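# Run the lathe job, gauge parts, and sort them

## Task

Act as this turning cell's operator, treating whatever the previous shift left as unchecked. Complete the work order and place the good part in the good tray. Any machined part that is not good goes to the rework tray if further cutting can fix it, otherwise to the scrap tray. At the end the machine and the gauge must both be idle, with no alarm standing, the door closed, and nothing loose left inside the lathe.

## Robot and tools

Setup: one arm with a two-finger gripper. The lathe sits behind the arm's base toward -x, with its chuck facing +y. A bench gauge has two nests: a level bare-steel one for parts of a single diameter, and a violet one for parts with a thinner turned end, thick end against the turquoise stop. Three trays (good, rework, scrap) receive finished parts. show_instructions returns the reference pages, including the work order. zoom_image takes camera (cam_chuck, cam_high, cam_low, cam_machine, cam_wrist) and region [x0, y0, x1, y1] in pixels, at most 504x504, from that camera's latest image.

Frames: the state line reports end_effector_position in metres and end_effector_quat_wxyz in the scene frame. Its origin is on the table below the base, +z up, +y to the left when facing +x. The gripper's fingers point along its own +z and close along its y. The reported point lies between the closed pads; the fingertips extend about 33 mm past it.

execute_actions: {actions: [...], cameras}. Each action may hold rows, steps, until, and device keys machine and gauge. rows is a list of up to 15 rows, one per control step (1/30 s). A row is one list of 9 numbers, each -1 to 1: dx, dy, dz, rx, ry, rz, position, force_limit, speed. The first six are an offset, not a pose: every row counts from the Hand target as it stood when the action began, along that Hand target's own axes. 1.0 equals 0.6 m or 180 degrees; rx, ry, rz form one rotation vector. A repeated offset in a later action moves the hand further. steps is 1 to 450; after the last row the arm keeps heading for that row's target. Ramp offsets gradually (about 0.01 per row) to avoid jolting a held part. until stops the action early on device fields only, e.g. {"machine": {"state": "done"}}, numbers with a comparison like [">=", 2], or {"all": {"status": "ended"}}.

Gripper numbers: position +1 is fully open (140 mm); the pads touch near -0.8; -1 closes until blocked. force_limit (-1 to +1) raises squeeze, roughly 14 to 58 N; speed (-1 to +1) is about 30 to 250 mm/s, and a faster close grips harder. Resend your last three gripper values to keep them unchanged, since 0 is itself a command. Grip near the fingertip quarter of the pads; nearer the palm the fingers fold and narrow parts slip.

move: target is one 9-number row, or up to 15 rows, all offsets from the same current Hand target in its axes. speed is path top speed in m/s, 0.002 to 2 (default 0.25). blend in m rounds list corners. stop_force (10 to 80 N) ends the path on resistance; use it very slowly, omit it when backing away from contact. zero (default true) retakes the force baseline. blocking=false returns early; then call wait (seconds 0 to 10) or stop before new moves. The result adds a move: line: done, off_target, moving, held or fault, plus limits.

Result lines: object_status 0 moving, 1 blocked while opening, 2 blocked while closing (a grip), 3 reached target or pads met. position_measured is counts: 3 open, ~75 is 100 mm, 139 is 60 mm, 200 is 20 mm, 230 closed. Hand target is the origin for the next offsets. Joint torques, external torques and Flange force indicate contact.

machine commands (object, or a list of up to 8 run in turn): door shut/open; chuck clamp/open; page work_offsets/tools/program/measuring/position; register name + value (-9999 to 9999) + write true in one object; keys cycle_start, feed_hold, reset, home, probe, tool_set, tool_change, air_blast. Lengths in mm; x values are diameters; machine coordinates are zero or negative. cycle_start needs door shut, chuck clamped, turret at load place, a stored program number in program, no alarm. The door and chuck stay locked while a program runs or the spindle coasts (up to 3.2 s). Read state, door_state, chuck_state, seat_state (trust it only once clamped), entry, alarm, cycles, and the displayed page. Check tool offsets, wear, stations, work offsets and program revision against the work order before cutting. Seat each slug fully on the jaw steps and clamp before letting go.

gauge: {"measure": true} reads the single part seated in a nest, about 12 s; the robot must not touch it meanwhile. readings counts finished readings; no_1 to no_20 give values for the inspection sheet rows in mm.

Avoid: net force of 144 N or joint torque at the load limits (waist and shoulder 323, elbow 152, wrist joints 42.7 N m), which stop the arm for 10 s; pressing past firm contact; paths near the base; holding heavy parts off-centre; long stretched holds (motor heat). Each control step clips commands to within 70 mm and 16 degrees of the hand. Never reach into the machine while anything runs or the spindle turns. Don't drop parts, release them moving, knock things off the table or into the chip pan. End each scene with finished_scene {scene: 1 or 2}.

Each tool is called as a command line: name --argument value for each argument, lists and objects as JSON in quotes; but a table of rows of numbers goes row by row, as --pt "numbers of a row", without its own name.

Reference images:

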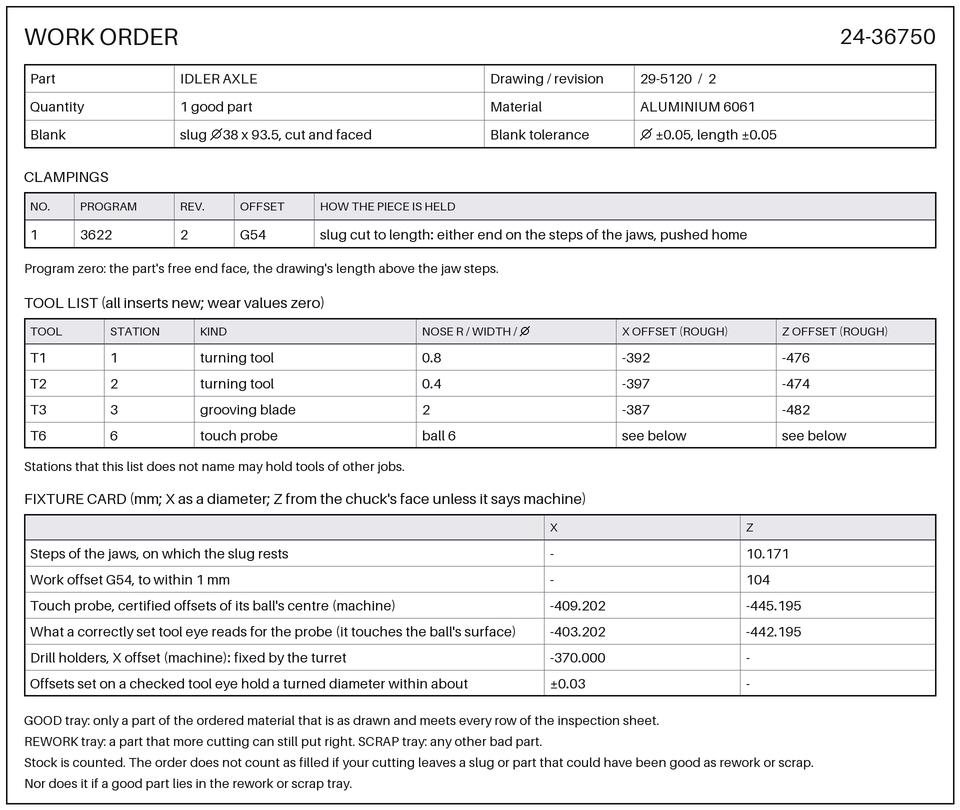

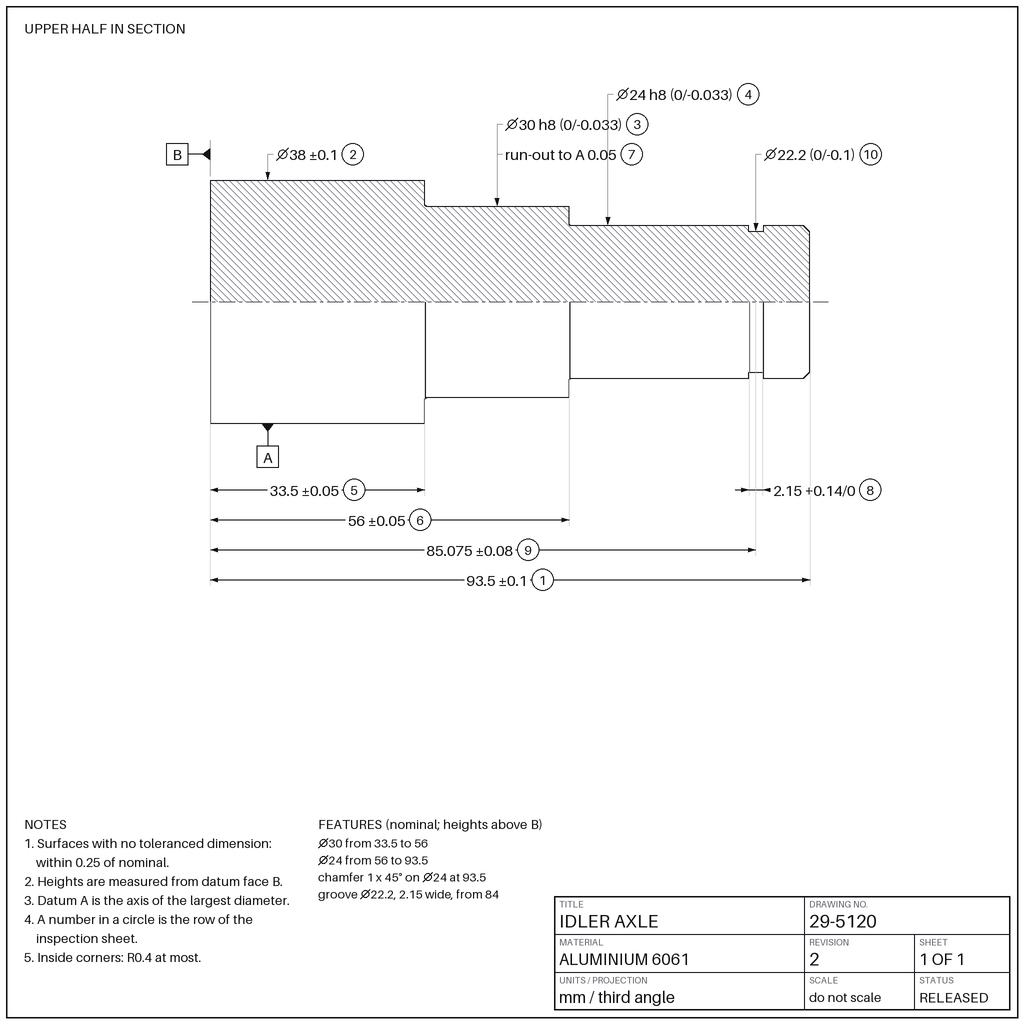

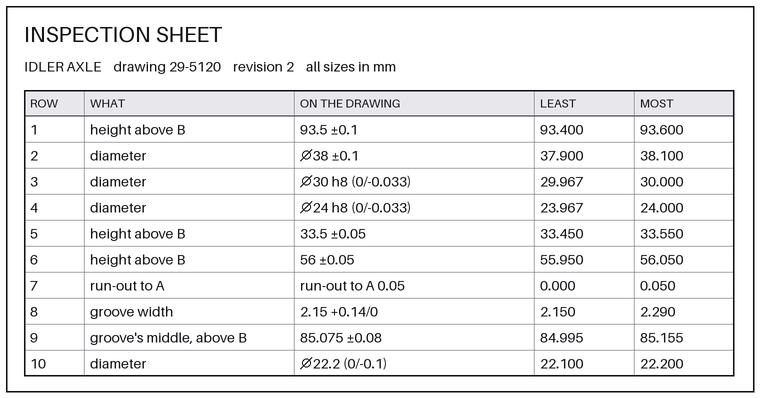

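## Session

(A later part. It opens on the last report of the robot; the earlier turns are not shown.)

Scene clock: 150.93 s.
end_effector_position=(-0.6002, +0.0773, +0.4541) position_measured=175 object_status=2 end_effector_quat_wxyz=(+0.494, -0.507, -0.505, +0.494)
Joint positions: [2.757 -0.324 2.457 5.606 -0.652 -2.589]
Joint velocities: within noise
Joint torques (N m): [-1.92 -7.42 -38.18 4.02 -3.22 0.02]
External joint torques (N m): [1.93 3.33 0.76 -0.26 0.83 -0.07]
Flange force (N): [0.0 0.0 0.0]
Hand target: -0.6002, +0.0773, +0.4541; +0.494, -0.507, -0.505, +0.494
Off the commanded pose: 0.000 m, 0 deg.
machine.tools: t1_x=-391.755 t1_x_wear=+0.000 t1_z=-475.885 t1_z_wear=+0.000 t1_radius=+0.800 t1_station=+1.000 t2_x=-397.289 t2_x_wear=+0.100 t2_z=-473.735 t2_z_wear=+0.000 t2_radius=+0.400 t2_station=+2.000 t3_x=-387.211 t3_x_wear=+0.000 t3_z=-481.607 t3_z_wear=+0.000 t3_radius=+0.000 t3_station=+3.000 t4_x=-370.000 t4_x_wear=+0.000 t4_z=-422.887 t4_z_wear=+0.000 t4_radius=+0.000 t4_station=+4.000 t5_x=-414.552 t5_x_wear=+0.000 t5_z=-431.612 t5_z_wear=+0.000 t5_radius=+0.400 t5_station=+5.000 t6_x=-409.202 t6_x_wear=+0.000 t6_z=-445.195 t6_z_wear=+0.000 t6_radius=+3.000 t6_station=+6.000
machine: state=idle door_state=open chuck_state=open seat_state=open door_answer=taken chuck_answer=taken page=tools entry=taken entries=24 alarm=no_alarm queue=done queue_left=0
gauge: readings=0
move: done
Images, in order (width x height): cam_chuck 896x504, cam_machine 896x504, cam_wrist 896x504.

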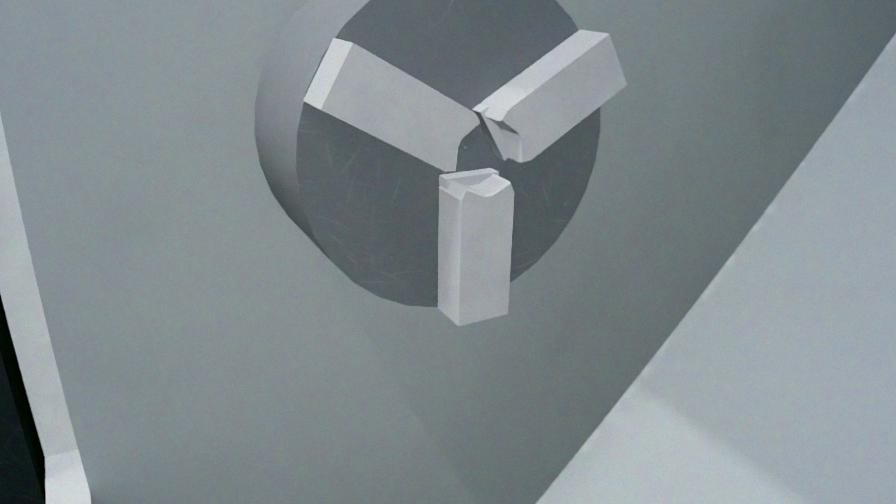

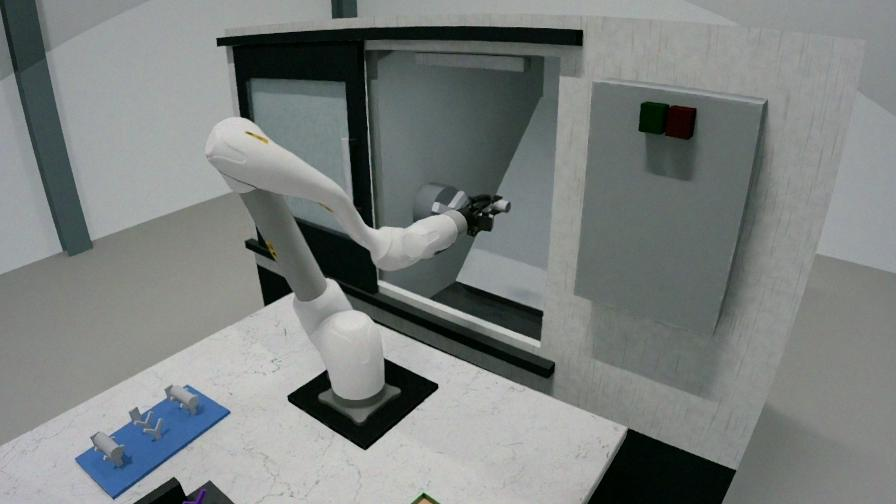

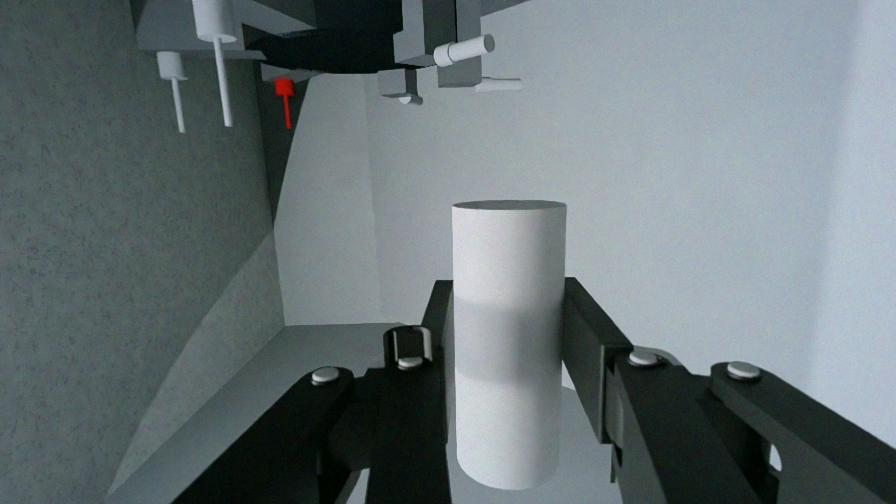

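move --target '[-0.1, 0.207, 0.283, 0, 0, 0, -1, 0, -1]' --speed 0.2 --cameras '["cam_wrist", "cam_chuck", "cam_machine"]'

Scene clock: 153.20 s.
end_effector_position=(-0.7671, +0.0174, +0.3260) position_measured=175 object_status=2 end_effector_quat_wxyz=(+0.494, -0.507, -0.505, +0.494)
Joint positions: [3.036 0.166 2.342 6.144 -0.917 -3.065]
Joint velocities: within noise
Joint torques (N m): [-2.34 -48.57 -28.89 2.87 -3.84 0.05]
External joint torques (N m): [2.09 3.16 1.33 -0.14 1.02 -0.1]
Flange force (N): [-4.7 4.0 2.9]
Hand target: -0.7671, +0.0174, +0.3260; +0.494, -0.507, -0.505, +0.494
Off the commanded pose: 0.000 m, 0 deg.
machine.tools: t1_x=-391.755 t1_x_wear=+0.000 t1_z=-475.885 t1_z_wear=+0.000 t1_radius=+0.800 t1_station=+1.000 t2_x=-397.289 t2_x_wear=+0.100 t2_z=-473.735 t2_z_wear=+0.000 t2_radius=+0.400 t2_station=+2.000 t3_x=-387.211 t3_x_wear=+0.000 t3_z=-481.607 t3_z_wear=+0.000 t3_radius=+0.000 t3_station=+3.000 t4_x=-370.000 t4_x_wear=+0.000 t4_z=-422.887 t4_z_wear=+0.000 t4_radius=+0.000 t4_station=+4.000 t5_x=-414.552 t5_x_wear=+0.000 t5_z=-431.612 t5_z_wear=+0.000 t5_radius=+0.400 t5_station=+5.000 t6_x=-409.202 t6_x_wear=+0.000 t6_z=-445.195 t6_z_wear=+0.000 t6_radius=+3.000 t6_station=+6.000
machine: state=idle door_state=open chuck_state=open seat_state=open door_answer=taken chuck_answer=taken page=tools entry=taken entries=24 alarm=no_alarm queue=done queue_left=0
gauge: readings=0
move: done
Images, in order (width x height): cam_chuck 896x504, cam_machine 896x504, cam_wrist 896x504.

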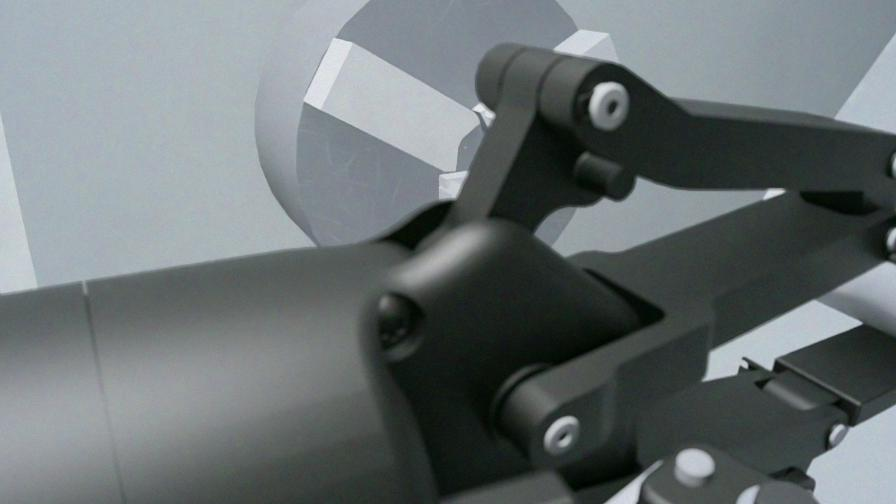

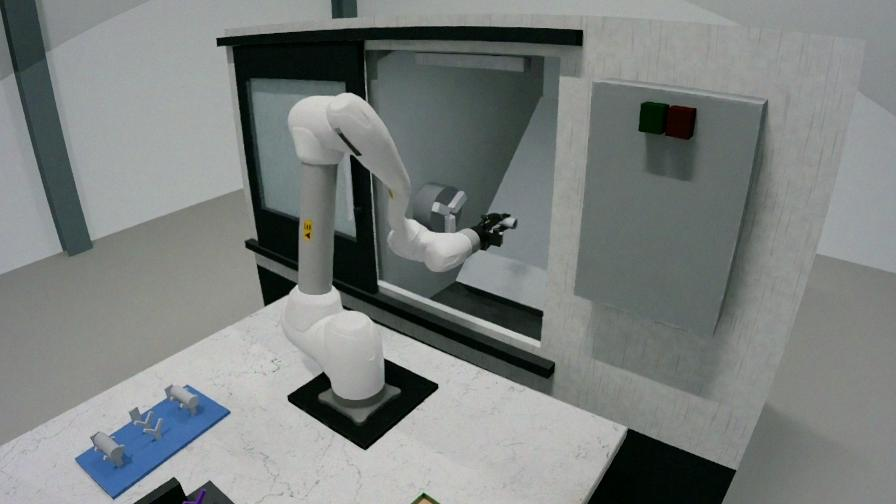

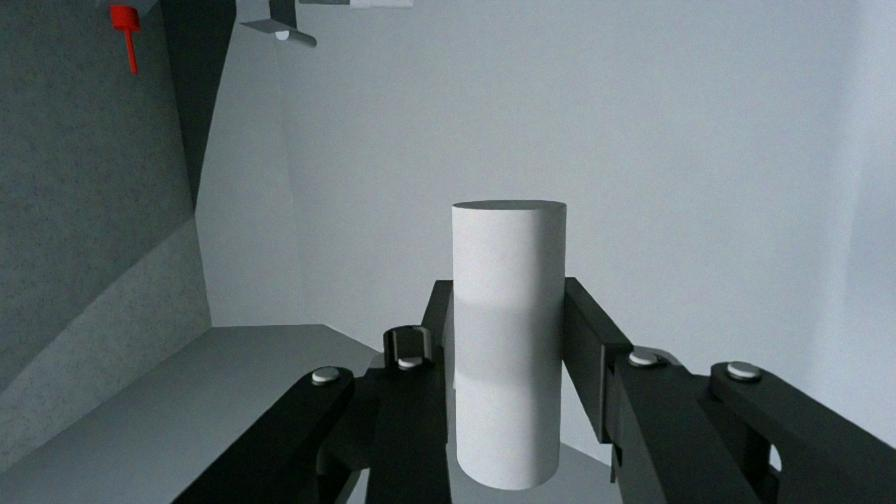

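move --target '[-0.13, 0, 0, 0, 0, 0, -1, 0, -1]' --speed 0.15 --cameras '["cam_chuck", "cam_machine", "cam_wrist"]'

zoom_image --camera "cam_machine" --region '[390, 150, 550, 290]'

Scene clock: 155.30 s.
end_effector_position=(-0.7673, -0.0599, +0.3261) position_measured=175 object_status=2 end_effector_quat_wxyz=(+0.484, -0.497, -0.514, +0.503)
Joint positions: [3.185 0.171 2.337 6.283 -0.913 -3.146]
Joint velocities: within noise
Joint torques (N m): [-2.49 -50.01 -29.15 2.61 -3.86 0.01]
External joint torques (N m): [2.44 3.37 1.11 -0.04 1.03 -0.06]
Flange force (N): [-5.8 4.2 3.1]
Hand target: -0.7673, -0.0606, +0.3261; +0.494, -0.507, -0.505, +0.494
Off the commanded pose: 0.001 m, 2 deg.
machine.tools: t1_x=-391.755 t1_x_wear=+0.000 t1_z=-475.885 t1_z_wear=+0.000 t1_radius=+0.800 t1_station=+1.000 t2_x=-397.289 t2_x_wear=+0.100 t2_z=-473.735 t2_z_wear=+0.000 t2_radius=+0.400 t2_station=+2.000 t3_x=-387.211 t3_x_wear=+0.000 t3_z=-481.607 t3_z_wear=+0.000 t3_radius=+0.000 t3_station=+3.000 t4_x=-370.000 t4_x_wear=+0.000 t4_z=-422.887 t4_z_wear=+0.000 t4_radius=+0.000 t4_station=+4.000 t5_x=-414.552 t5_x_wear=+0.000 t5_z=-431.612 t5_z_wear=+0.000 t5_radius=+0.400 t5_station=+5.000 t6_x=-409.202 t6_x_wear=+0.000 t6_z=-445.195 t6_z_wear=+0.000 t6_radius=+3.000 t6_station=+6.000
machine: state=idle door_state=open chuck_state=open seat_state=open door_answer=taken chuck_answer=taken page=tools entry=taken entries=24 alarm=no_alarm queue=done queue_left=0
gauge: readings=0
joint sent to its limit — joint 4 (forearm roll), upper limit.
move: done
Images, in order (width x height): cam_chuck 896x504, cam_machine 896x504, cam_wrist 896x504.

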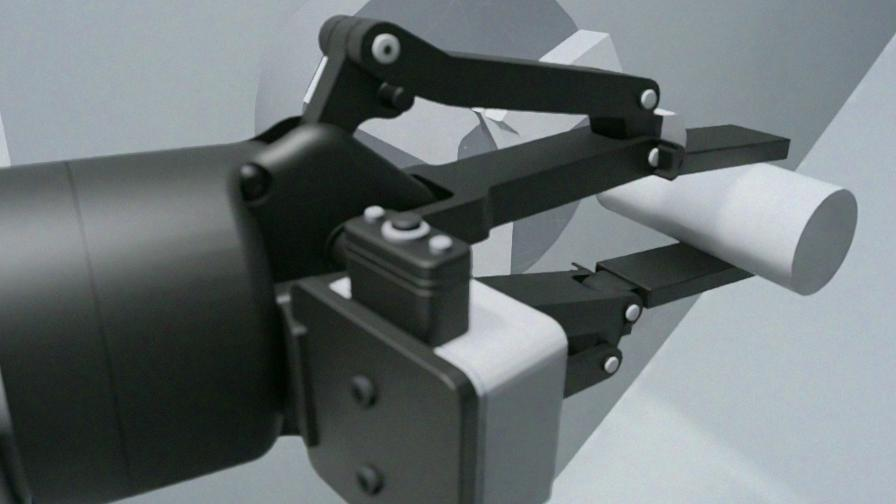

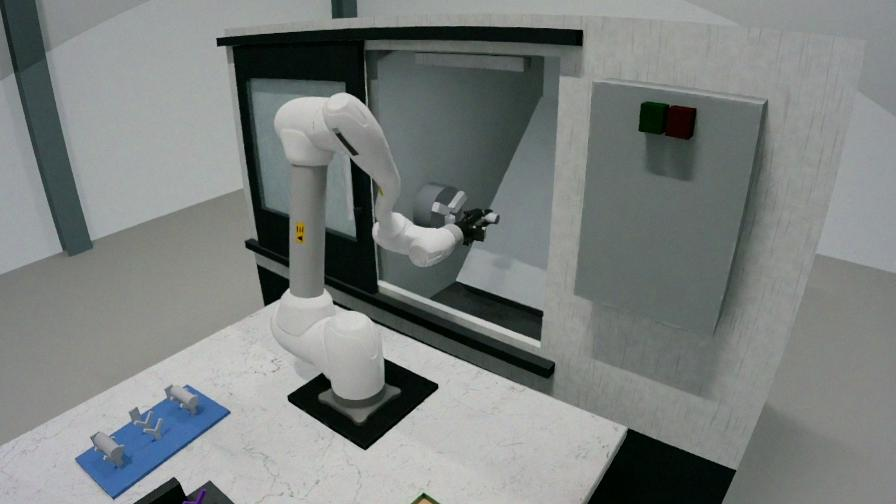

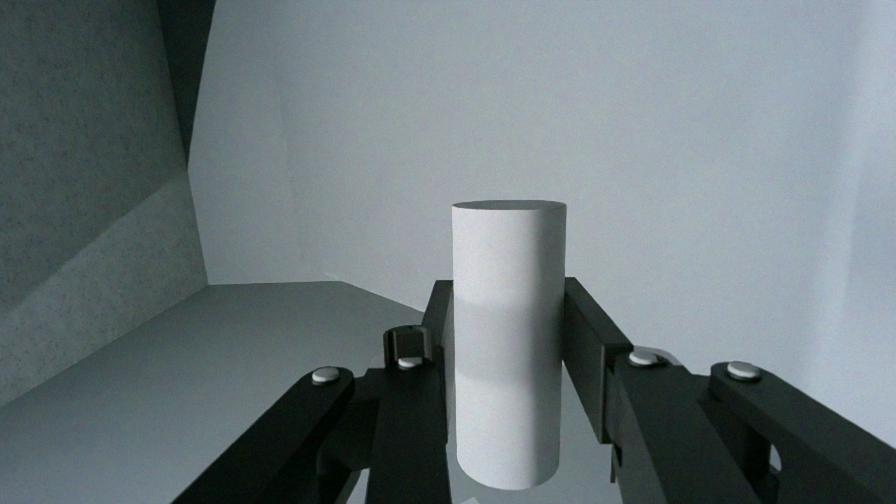

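Scaled by 3.150 from the camera's 896x504 image, which has a finer 1280x720 frame.

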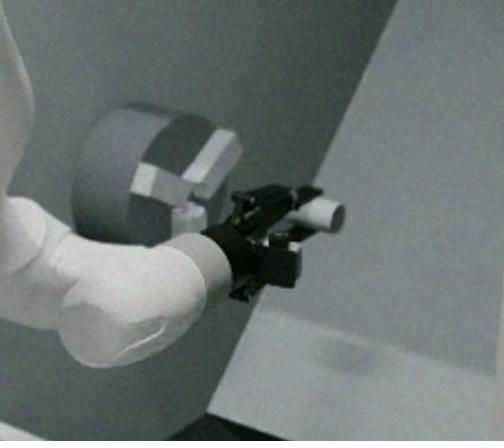

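move --pt "0.2 -0.2 -0.1 -0.15 -0.174 0 -1 0 -1" --pt "0.2 -0.2 -0.1 -0.5 0 0 -1 0 -1" --speed 0.2 --cameras '["cam_chuck", "cam_machine", "cam_wrist"]'

Scene clock: 174.67 s.
end_effector_position=(-0.7098, +0.0596, +0.4475) position_measured=175 object_status=2 end_effector_quat_wxyz=(-0.134, +0.576, +0.745, -0.310)
Joint positions: [2.795 -0.008 1.737 3.74 -1.009 -0.832]
Joint velocities: within noise
Joint torques (N m): [-12.62 -10.03 -50.36 -5.21 1.21 -0.03]
External joint torques (N m): [12.48 -32.55 7.23 2.89 -0.33 -0.01]
External joint torques when the fault began: [0.28 1.42 10.41 2.47 0.09 -0.11]
Flange force (N): [-51.3 39.1 -15.5]
Flange force when the fault began (N): [-4.3 21.9 7.3]
Hand target: -0.7098, +0.0596, +0.4475; -0.134, +0.576, +0.745, -0.310 (not the last commanded pose)
Tool commands: gripper/position=-1.0 gripper/force_limit=+0.003922 gripper/speed=-1.0
Off the commanded pose: 0.000 m, 43 deg.
FORCE FAULT: contact force on the arm reached its limit, and the arm stopped for 10 seconds. The contact can be on any part of the arm, not only on its tool. The arm's remaining commands of this call were not run. The arm's target is now where it stood when the stop ended, not its last command. The arm accepts commands again.
machine.tools: t1_x=-391.755 t1_x_wear=+0.000 t1_z=-475.885 t1_z_wear=+0.000 t1_radius=+0.800 t1_station=+1.000 t2_x=-397.289 t2_x_wear=+0.100 t2_z=-473.735 t2_z_wear=+0.000 t2_radius=+0.400 t2_station=+2.000 t3_x=-387.211 t3_x_wear=+0.000 t3_z=-481.607 t3_z_wear=+0.000 t3_radius=+0.000 t3_station=+3.000 t4_x=-370.000 t4_x_wear=+0.000 t4_z=-422.887 t4_z_wear=+0.000 t4_radius=+0.000 t4_station=+4.000 t5_x=-414.552 t5_x_wear=+0.000 t5_z=-431.612 t5_z_wear=+0.000 t5_radius=+0.400 t5_station=+5.000 t6_x=-409.202 t6_x_wear=+0.000 t6_z=-445.195 t6_z_wear=+0.000 t6_radius=+3.000 t6_station=+6.000
machine: state=idle door_state=open chuck_state=open seat_state=open door_answer=taken chuck_answer=taken page=tools entry=taken entries=24 alarm=no_alarm queue=done queue_left=0
gauge: readings=0
move: fault; path passed 1 of 2 targets
Images, in order (width x height): cam_chuck 896x504, cam_machine 896x504, cam_wrist 896x504.

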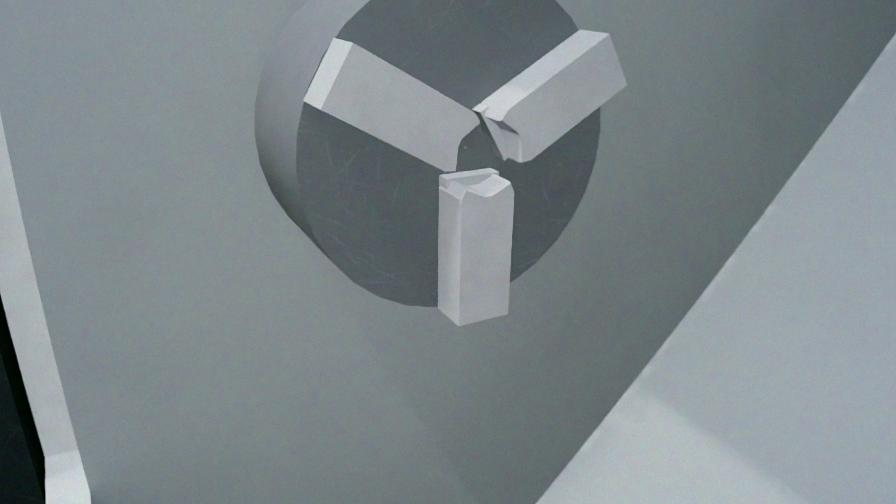

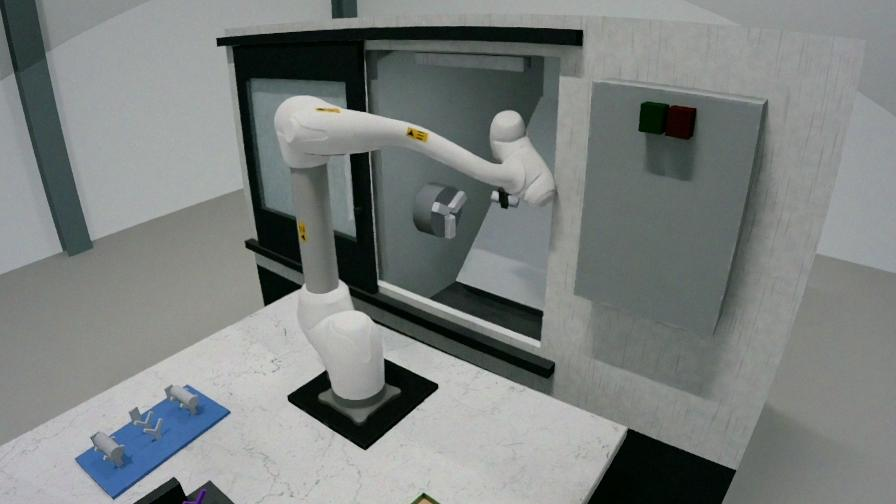

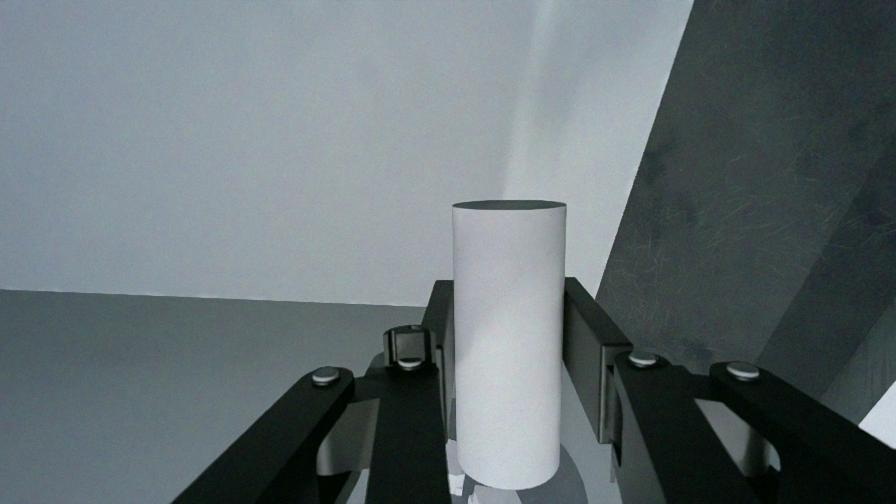

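move --target '[-0.157, -0.024, 0.051, 0, 0, 0, -1, 0.003922, -1]' --speed 0.1 --cameras '["cam_chuck", "cam_machine", "cam_wrist", "cam_high"]'

Scene clock: 177.53 s.
end_effector_position=(-0.7095, -0.0405, +0.4477) position_measured=175 object_status=2 end_effector_quat_wxyz=(-0.134, +0.576, +0.745, -0.310)
Joint positions: [2.975 -0.041 1.77 3.663 -0.914 -0.648]
Joint velocities: within noise
Joint torques (N m): [-1.5 -42.37 -43.98 -2.04 1.67 -0.05]
External joint torques (N m): [1.26 3.01 0.58 -0.7 -0.52 0.02]
Flange force (N): [-0.7 -3.5 3.3]
Hand target: -0.7095, -0.0405, +0.4477; -0.134, +0.576, +0.745, -0.310
Off the commanded pose: 0.000 m, 0 deg.
machine.tools: t1_x=-391.755 t1_x_wear=+0.000 t1_z=-475.885 t1_z_wear=+0.000 t1_radius=+0.800 t1_station=+1.000 t2_x=-397.289 t2_x_wear=+0.100 t2_z=-473.735 t2_z_wear=+0.000 t2_radius=+0.400 t2_station=+2.000 t3_x=-387.211 t3_x_wear=+0.000 t3_z=-481.607 t3_z_wear=+0.000 t3_radius=+0.000 t3_station=+3.000 t4_x=-370.000 t4_x_wear=+0.000 t4_z=-422.887 t4_z_wear=+0.000 t4_radius=+0.000 t4_station=+4.000 t5_x=-414.552 t5_x_wear=+0.000 t5_z=-431.612 t5_z_wear=+0.000 t5_radius=+0.400 t5_station=+5.000 t6_x=-409.202 t6_x_wear=+0.000 t6_z=-445.195 t6_z_wear=+0.000 t6_radius=+3.000 t6_station=+6.000
machine: state=idle door_state=open chuck_state=open seat_state=open door_answer=taken chuck_answer=taken page=tools entry=taken entries=24 alarm=no_alarm queue=done queue_left=0
gauge: readings=0
move: done
Images, in order (width x height): cam_chuck 896x504, cam_high 896x504, cam_machine 896x504, cam_wrist 896x504.

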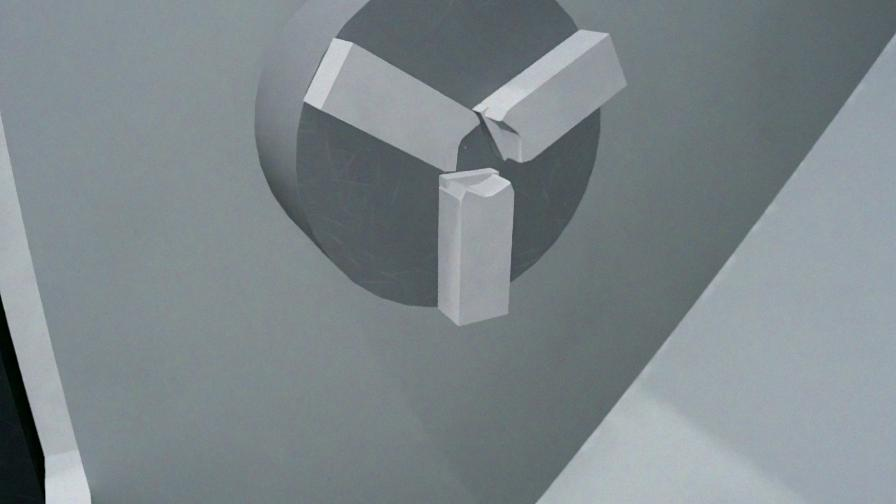

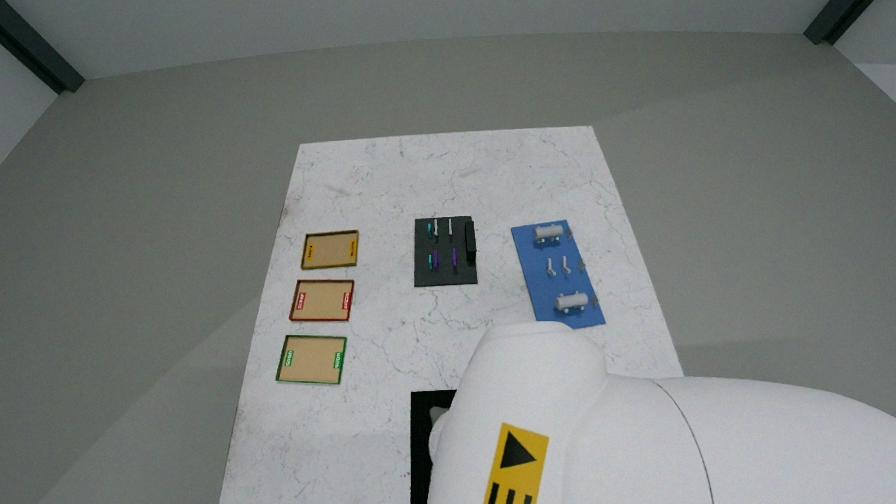

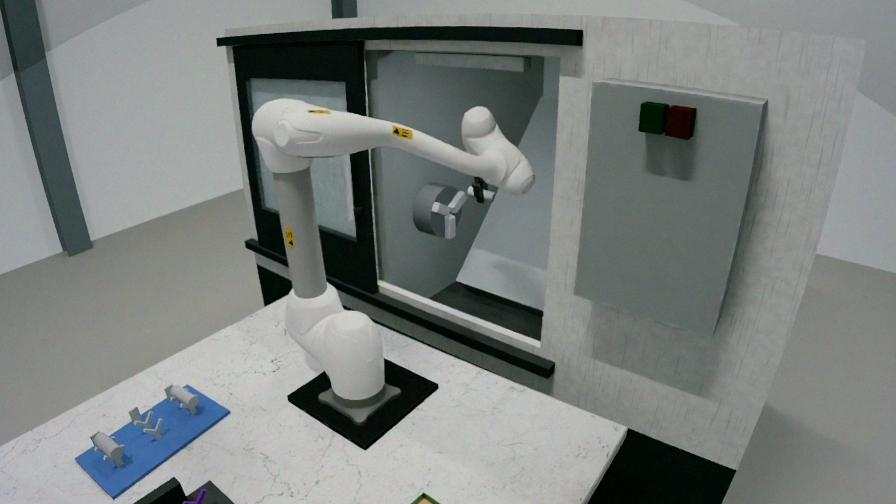

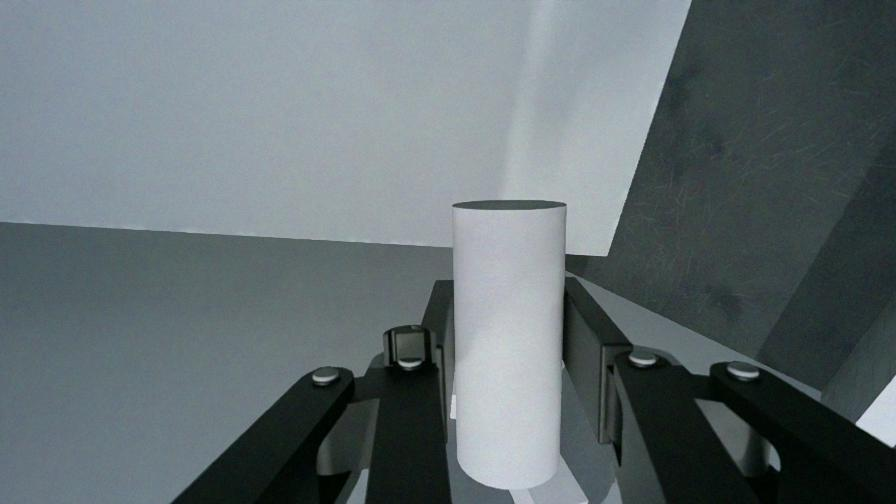

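move --target '[0, 0, 0, -0.204, 0.081, 0.078, -1, 0.003922, -1]' --speed 0.15 --cameras '["cam_chuck", "cam_machine", "cam_wrist"]'

Scene clock: 181.60 s.
end_effector_position=(-0.7095, -0.0405, +0.4477) position_measured=175 object_status=2 end_effector_quat_wxyz=(+0.000, +0.707, +0.707, -0.001)
Joint positions: [3.164 0.246 1.315 3.136 -1.58 0.016]
Joint velocities: within noise
Joint torques (N m): [-1.96 -71.92 -43.46 -4.4 -0.02 -0.03]
External joint torques (N m): [1.67 3.17 0.77 -0.06 0 0.03]
Flange force (N): [-2.6 -3.6 1.3]
Hand target: -0.7095, -0.0405, +0.4477; +0.000, +0.707, +0.707, -0.001
Off the commanded pose: 0.000 m, 0 deg.
machine.tools: t1_x=-391.755 t1_x_wear=+0.000 t1_z=-475.885 t1_z_wear=+0.000 t1_radius=+0.800 t1_station=+1.000 t2_x=-397.289 t2_x_wear=+0.100 t2_z=-473.735 t2_z_wear=+0.000 t2_radius=+0.400 t2_station=+2.000 t3_x=-387.211 t3_x_wear=+0.000 t3_z=-481.607 t3_z_wear=+0.000 t3_radius=+0.000 t3_station=+3.000 t4_x=-370.000 t4_x_wear=+0.000 t4_z=-422.887 t4_z_wear=+0.000 t4_radius=+0.000 t4_station=+4.000 t5_x=-414.552 t5_x_wear=+0.000 t5_z=-431.612 t5_z_wear=+0.000 t5_radius=+0.400 t5_station=+5.000 t6_x=-409.202 t6_x_wear=+0.000 t6_z=-445.195 t6_z_wear=+0.000 t6_radius=+3.000 t6_station=+6.000
machine: state=idle door_state=open chuck_state=open seat_state=open door_answer=taken chuck_answer=taken page=tools entry=taken entries=24 alarm=no_alarm queue=done queue_left=0
gauge: readings=0
move: done
Images, in order (width x height): cam_chuck 896x504, cam_machine 896x504, cam_wrist 896x504.

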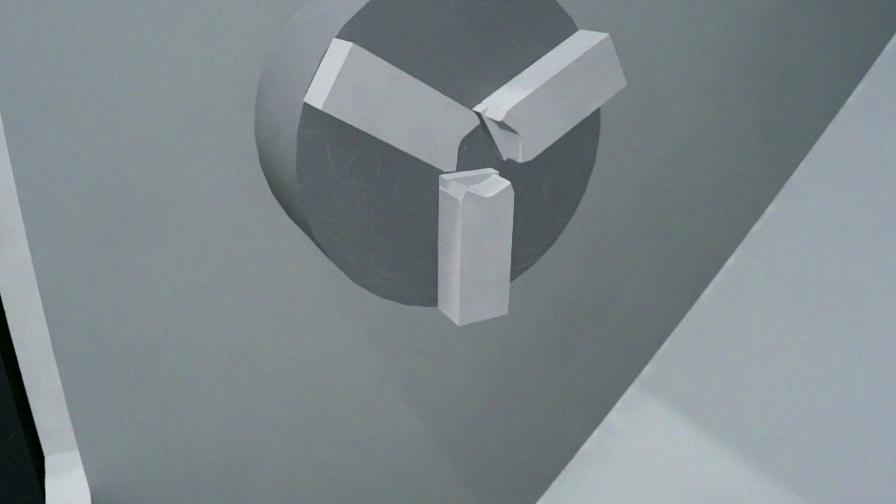

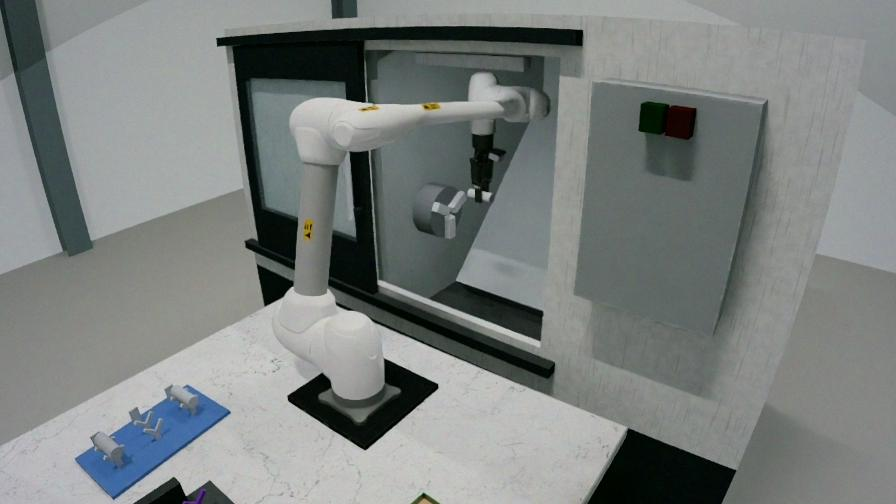

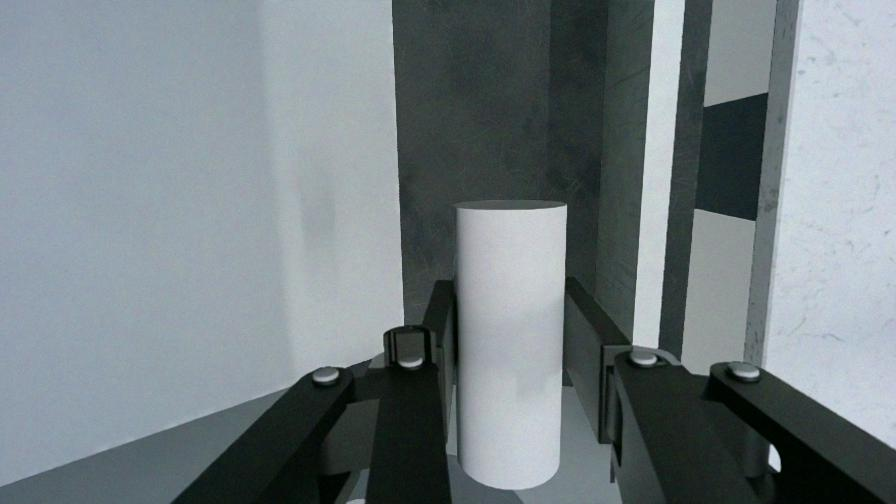

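move --target '[0, -0.15, 0.1, 0, 0, 0, -1, 0.003922, -1]' --speed 0.15 --cameras '["cam_chuck", "cam_machine"]'

zoom_image --camera "cam_machine" --region '[390, 120, 550, 290]'

Scene clock: 183.60 s.
end_effector_position=(-0.7996, -0.0406, +0.3878) position_measured=175 object_status=2 end_effector_quat_wxyz=(+0.000, +0.707, +0.707, -0.001)
Joint positions: [3.162 0.4 1.214 3.136 -1.527 0.014]
Joint velocities: within noise
Joint torques (N m): [-2.11 -86.59 -42.9 -4.3 0.04 0.09]
External joint torques (N m): [1.73 2.71 0.3 -0.15 -0.06 -0.09]
Flange force (N): [-2.3 -3.9 0.6]
Hand target: -0.7996, -0.0406, +0.3878; +0.000, +0.707, +0.707, -0.001
Off the commanded pose: 0.000 m, 0 deg.
machine.tools: t1_x=-391.755 t1_x_wear=+0.000 t1_z=-475.885 t1_z_wear=+0.000 t1_radius=+0.800 t1_station=+1.000 t2_x=-397.289 t2_x_wear=+0.100 t2_z=-473.735 t2_z_wear=+0.000 t2_radius=+0.400 t2_station=+2.000 t3_x=-387.211 t3_x_wear=+0.000 t3_z=-481.607 t3_z_wear=+0.000 t3_radius=+0.000 t3_station=+3.000 t4_x=-370.000 t4_x_wear=+0.000 t4_z=-422.887 t4_z_wear=+0.000 t4_radius=+0.000 t4_station=+4.000 t5_x=-414.552 t5_x_wear=+0.000 t5_z=-431.612 t5_z_wear=+0.000 t5_radius=+0.400 t5_station=+5.000 t6_x=-409.202 t6_x_wear=+0.000 t6_z=-445.195 t6_z_wear=+0.000 t6_radius=+3.000 t6_station=+6.000
machine: state=idle door_state=open chuck_state=open seat_state=open door_answer=taken chuck_answer=taken page=tools entry=taken entries=24 alarm=no_alarm queue=done queue_left=0
gauge: readings=0
move: done
Images, in order (width x height): cam_chuck 896x504, cam_machine 896x504.

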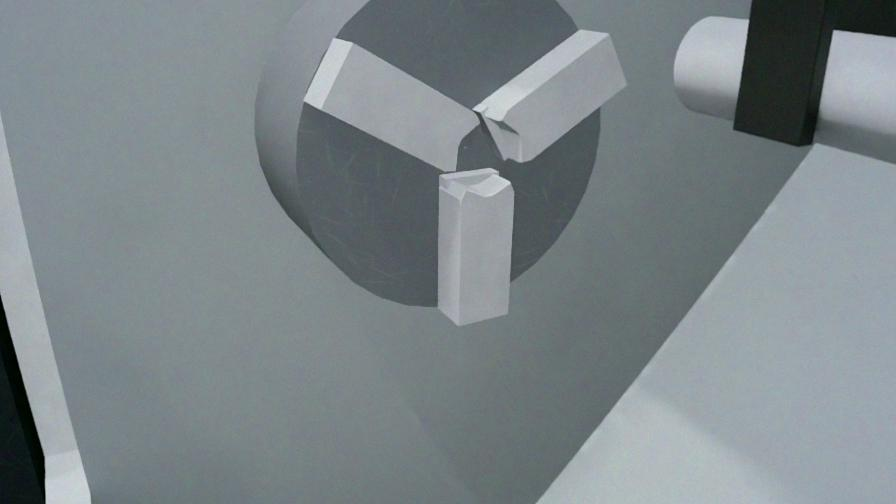

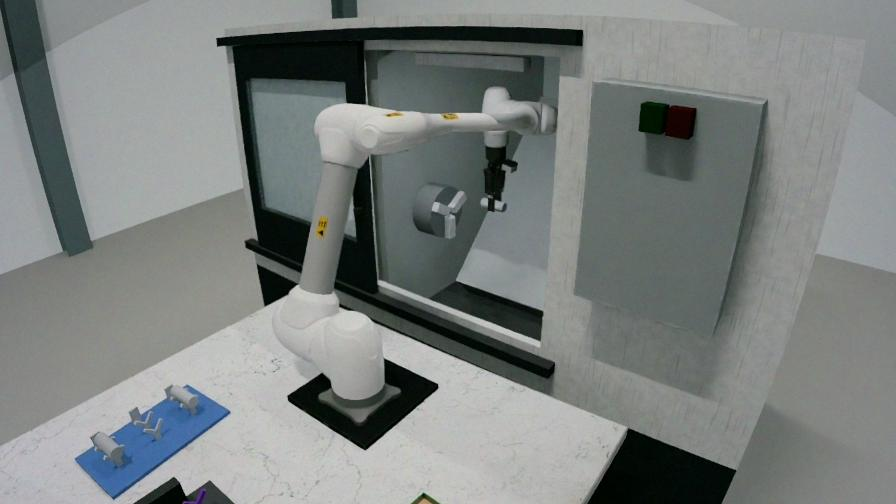

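Scaled by 2.965 from the camera's 896x504 image, which has a finer 1280x720 frame.

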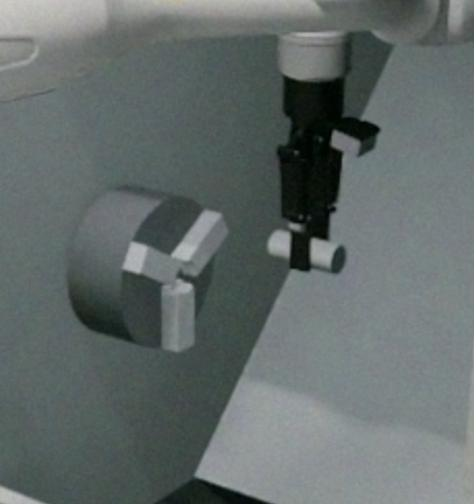

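move --target '[-0.08, 0, 0.05, 0, 0, 0, -1, 0.003922, -1]' --speed 0.15 --cameras '["cam_chuck", "cam_machine"]'

zoom_image --camera "cam_machine" --region '[390, 120, 550, 290]'

Scene clock: 186.10 s.
end_effector_position=(-0.7996, -0.0886, +0.3579) position_measured=175 object_status=2 end_effector_quat_wxyz=(+0.000, +0.707, +0.707, -0.001)
Joint positions: [3.222 0.41 1.253 3.136 -1.477 0.074]
Joint velocities: within noise
Joint torques (N m): [-2.45 -88.1 -42.61 -4.14 0.04 0.13]
External joint torques (N m): [2.1 2.94 0.01 -0.32 -0.06 -0.13]
Flange force (N): [-3.0 -4.8 0.4]
Hand target: -0.7996, -0.0886, +0.3579; +0.000, +0.707, +0.707, -0.001
Off the commanded pose: 0.000 m, 0 deg.
machine.tools: t1_x=-391.755 t1_x_wear=+0.000 t1_z=-475.885 t1_z_wear=+0.000 t1_radius=+0.800 t1_station=+1.000 t2_x=-397.289 t2_x_wear=+0.100 t2_z=-473.735 t2_z_wear=+0.000 t2_radius=+0.400 t2_station=+2.000 t3_x=-387.211 t3_x_wear=+0.000 t3_z=-481.607 t3_z_wear=+0.000 t3_radius=+0.000 t3_station=+3.000 t4_x=-370.000 t4_x_wear=+0.000 t4_z=-422.887 t4_z_wear=+0.000 t4_radius=+0.000 t4_station=+4.000 t5_x=-414.552 t5_x_wear=+0.000 t5_z=-431.612 t5_z_wear=+0.000 t5_radius=+0.400 t5_station=+5.000 t6_x=-409.202 t6_x_wear=+0.000 t6_z=-445.195 t6_z_wear=+0.000 t6_radius=+3.000 t6_station=+6.000
machine: state=idle door_state=open chuck_state=open seat_state=open door_answer=taken chuck_answer=taken page=tools entry=taken entries=24 alarm=no_alarm queue=done queue_left=0
gauge: readings=0
move: done
Images, in order (width x height): cam_chuck 896x504, cam_machine 896x504.

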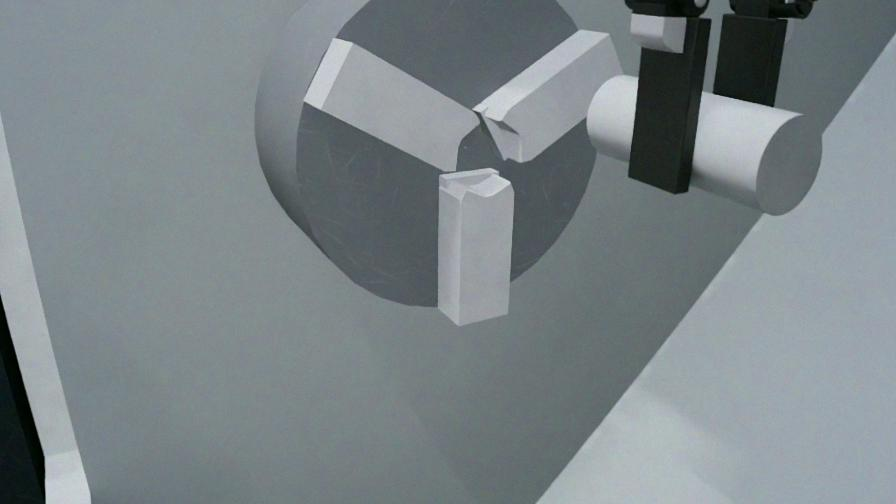

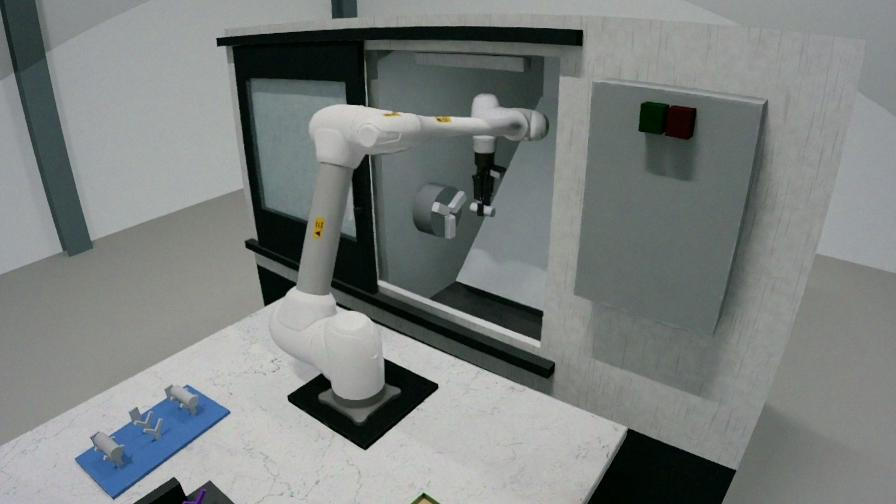

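Scaled by 2.965 from the camera's 896x504 image, which has a finer 1280x720 frame.

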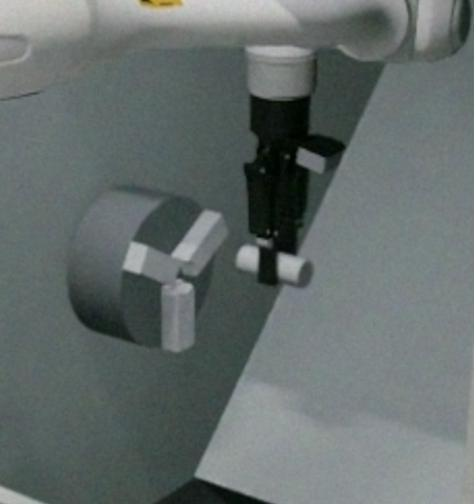

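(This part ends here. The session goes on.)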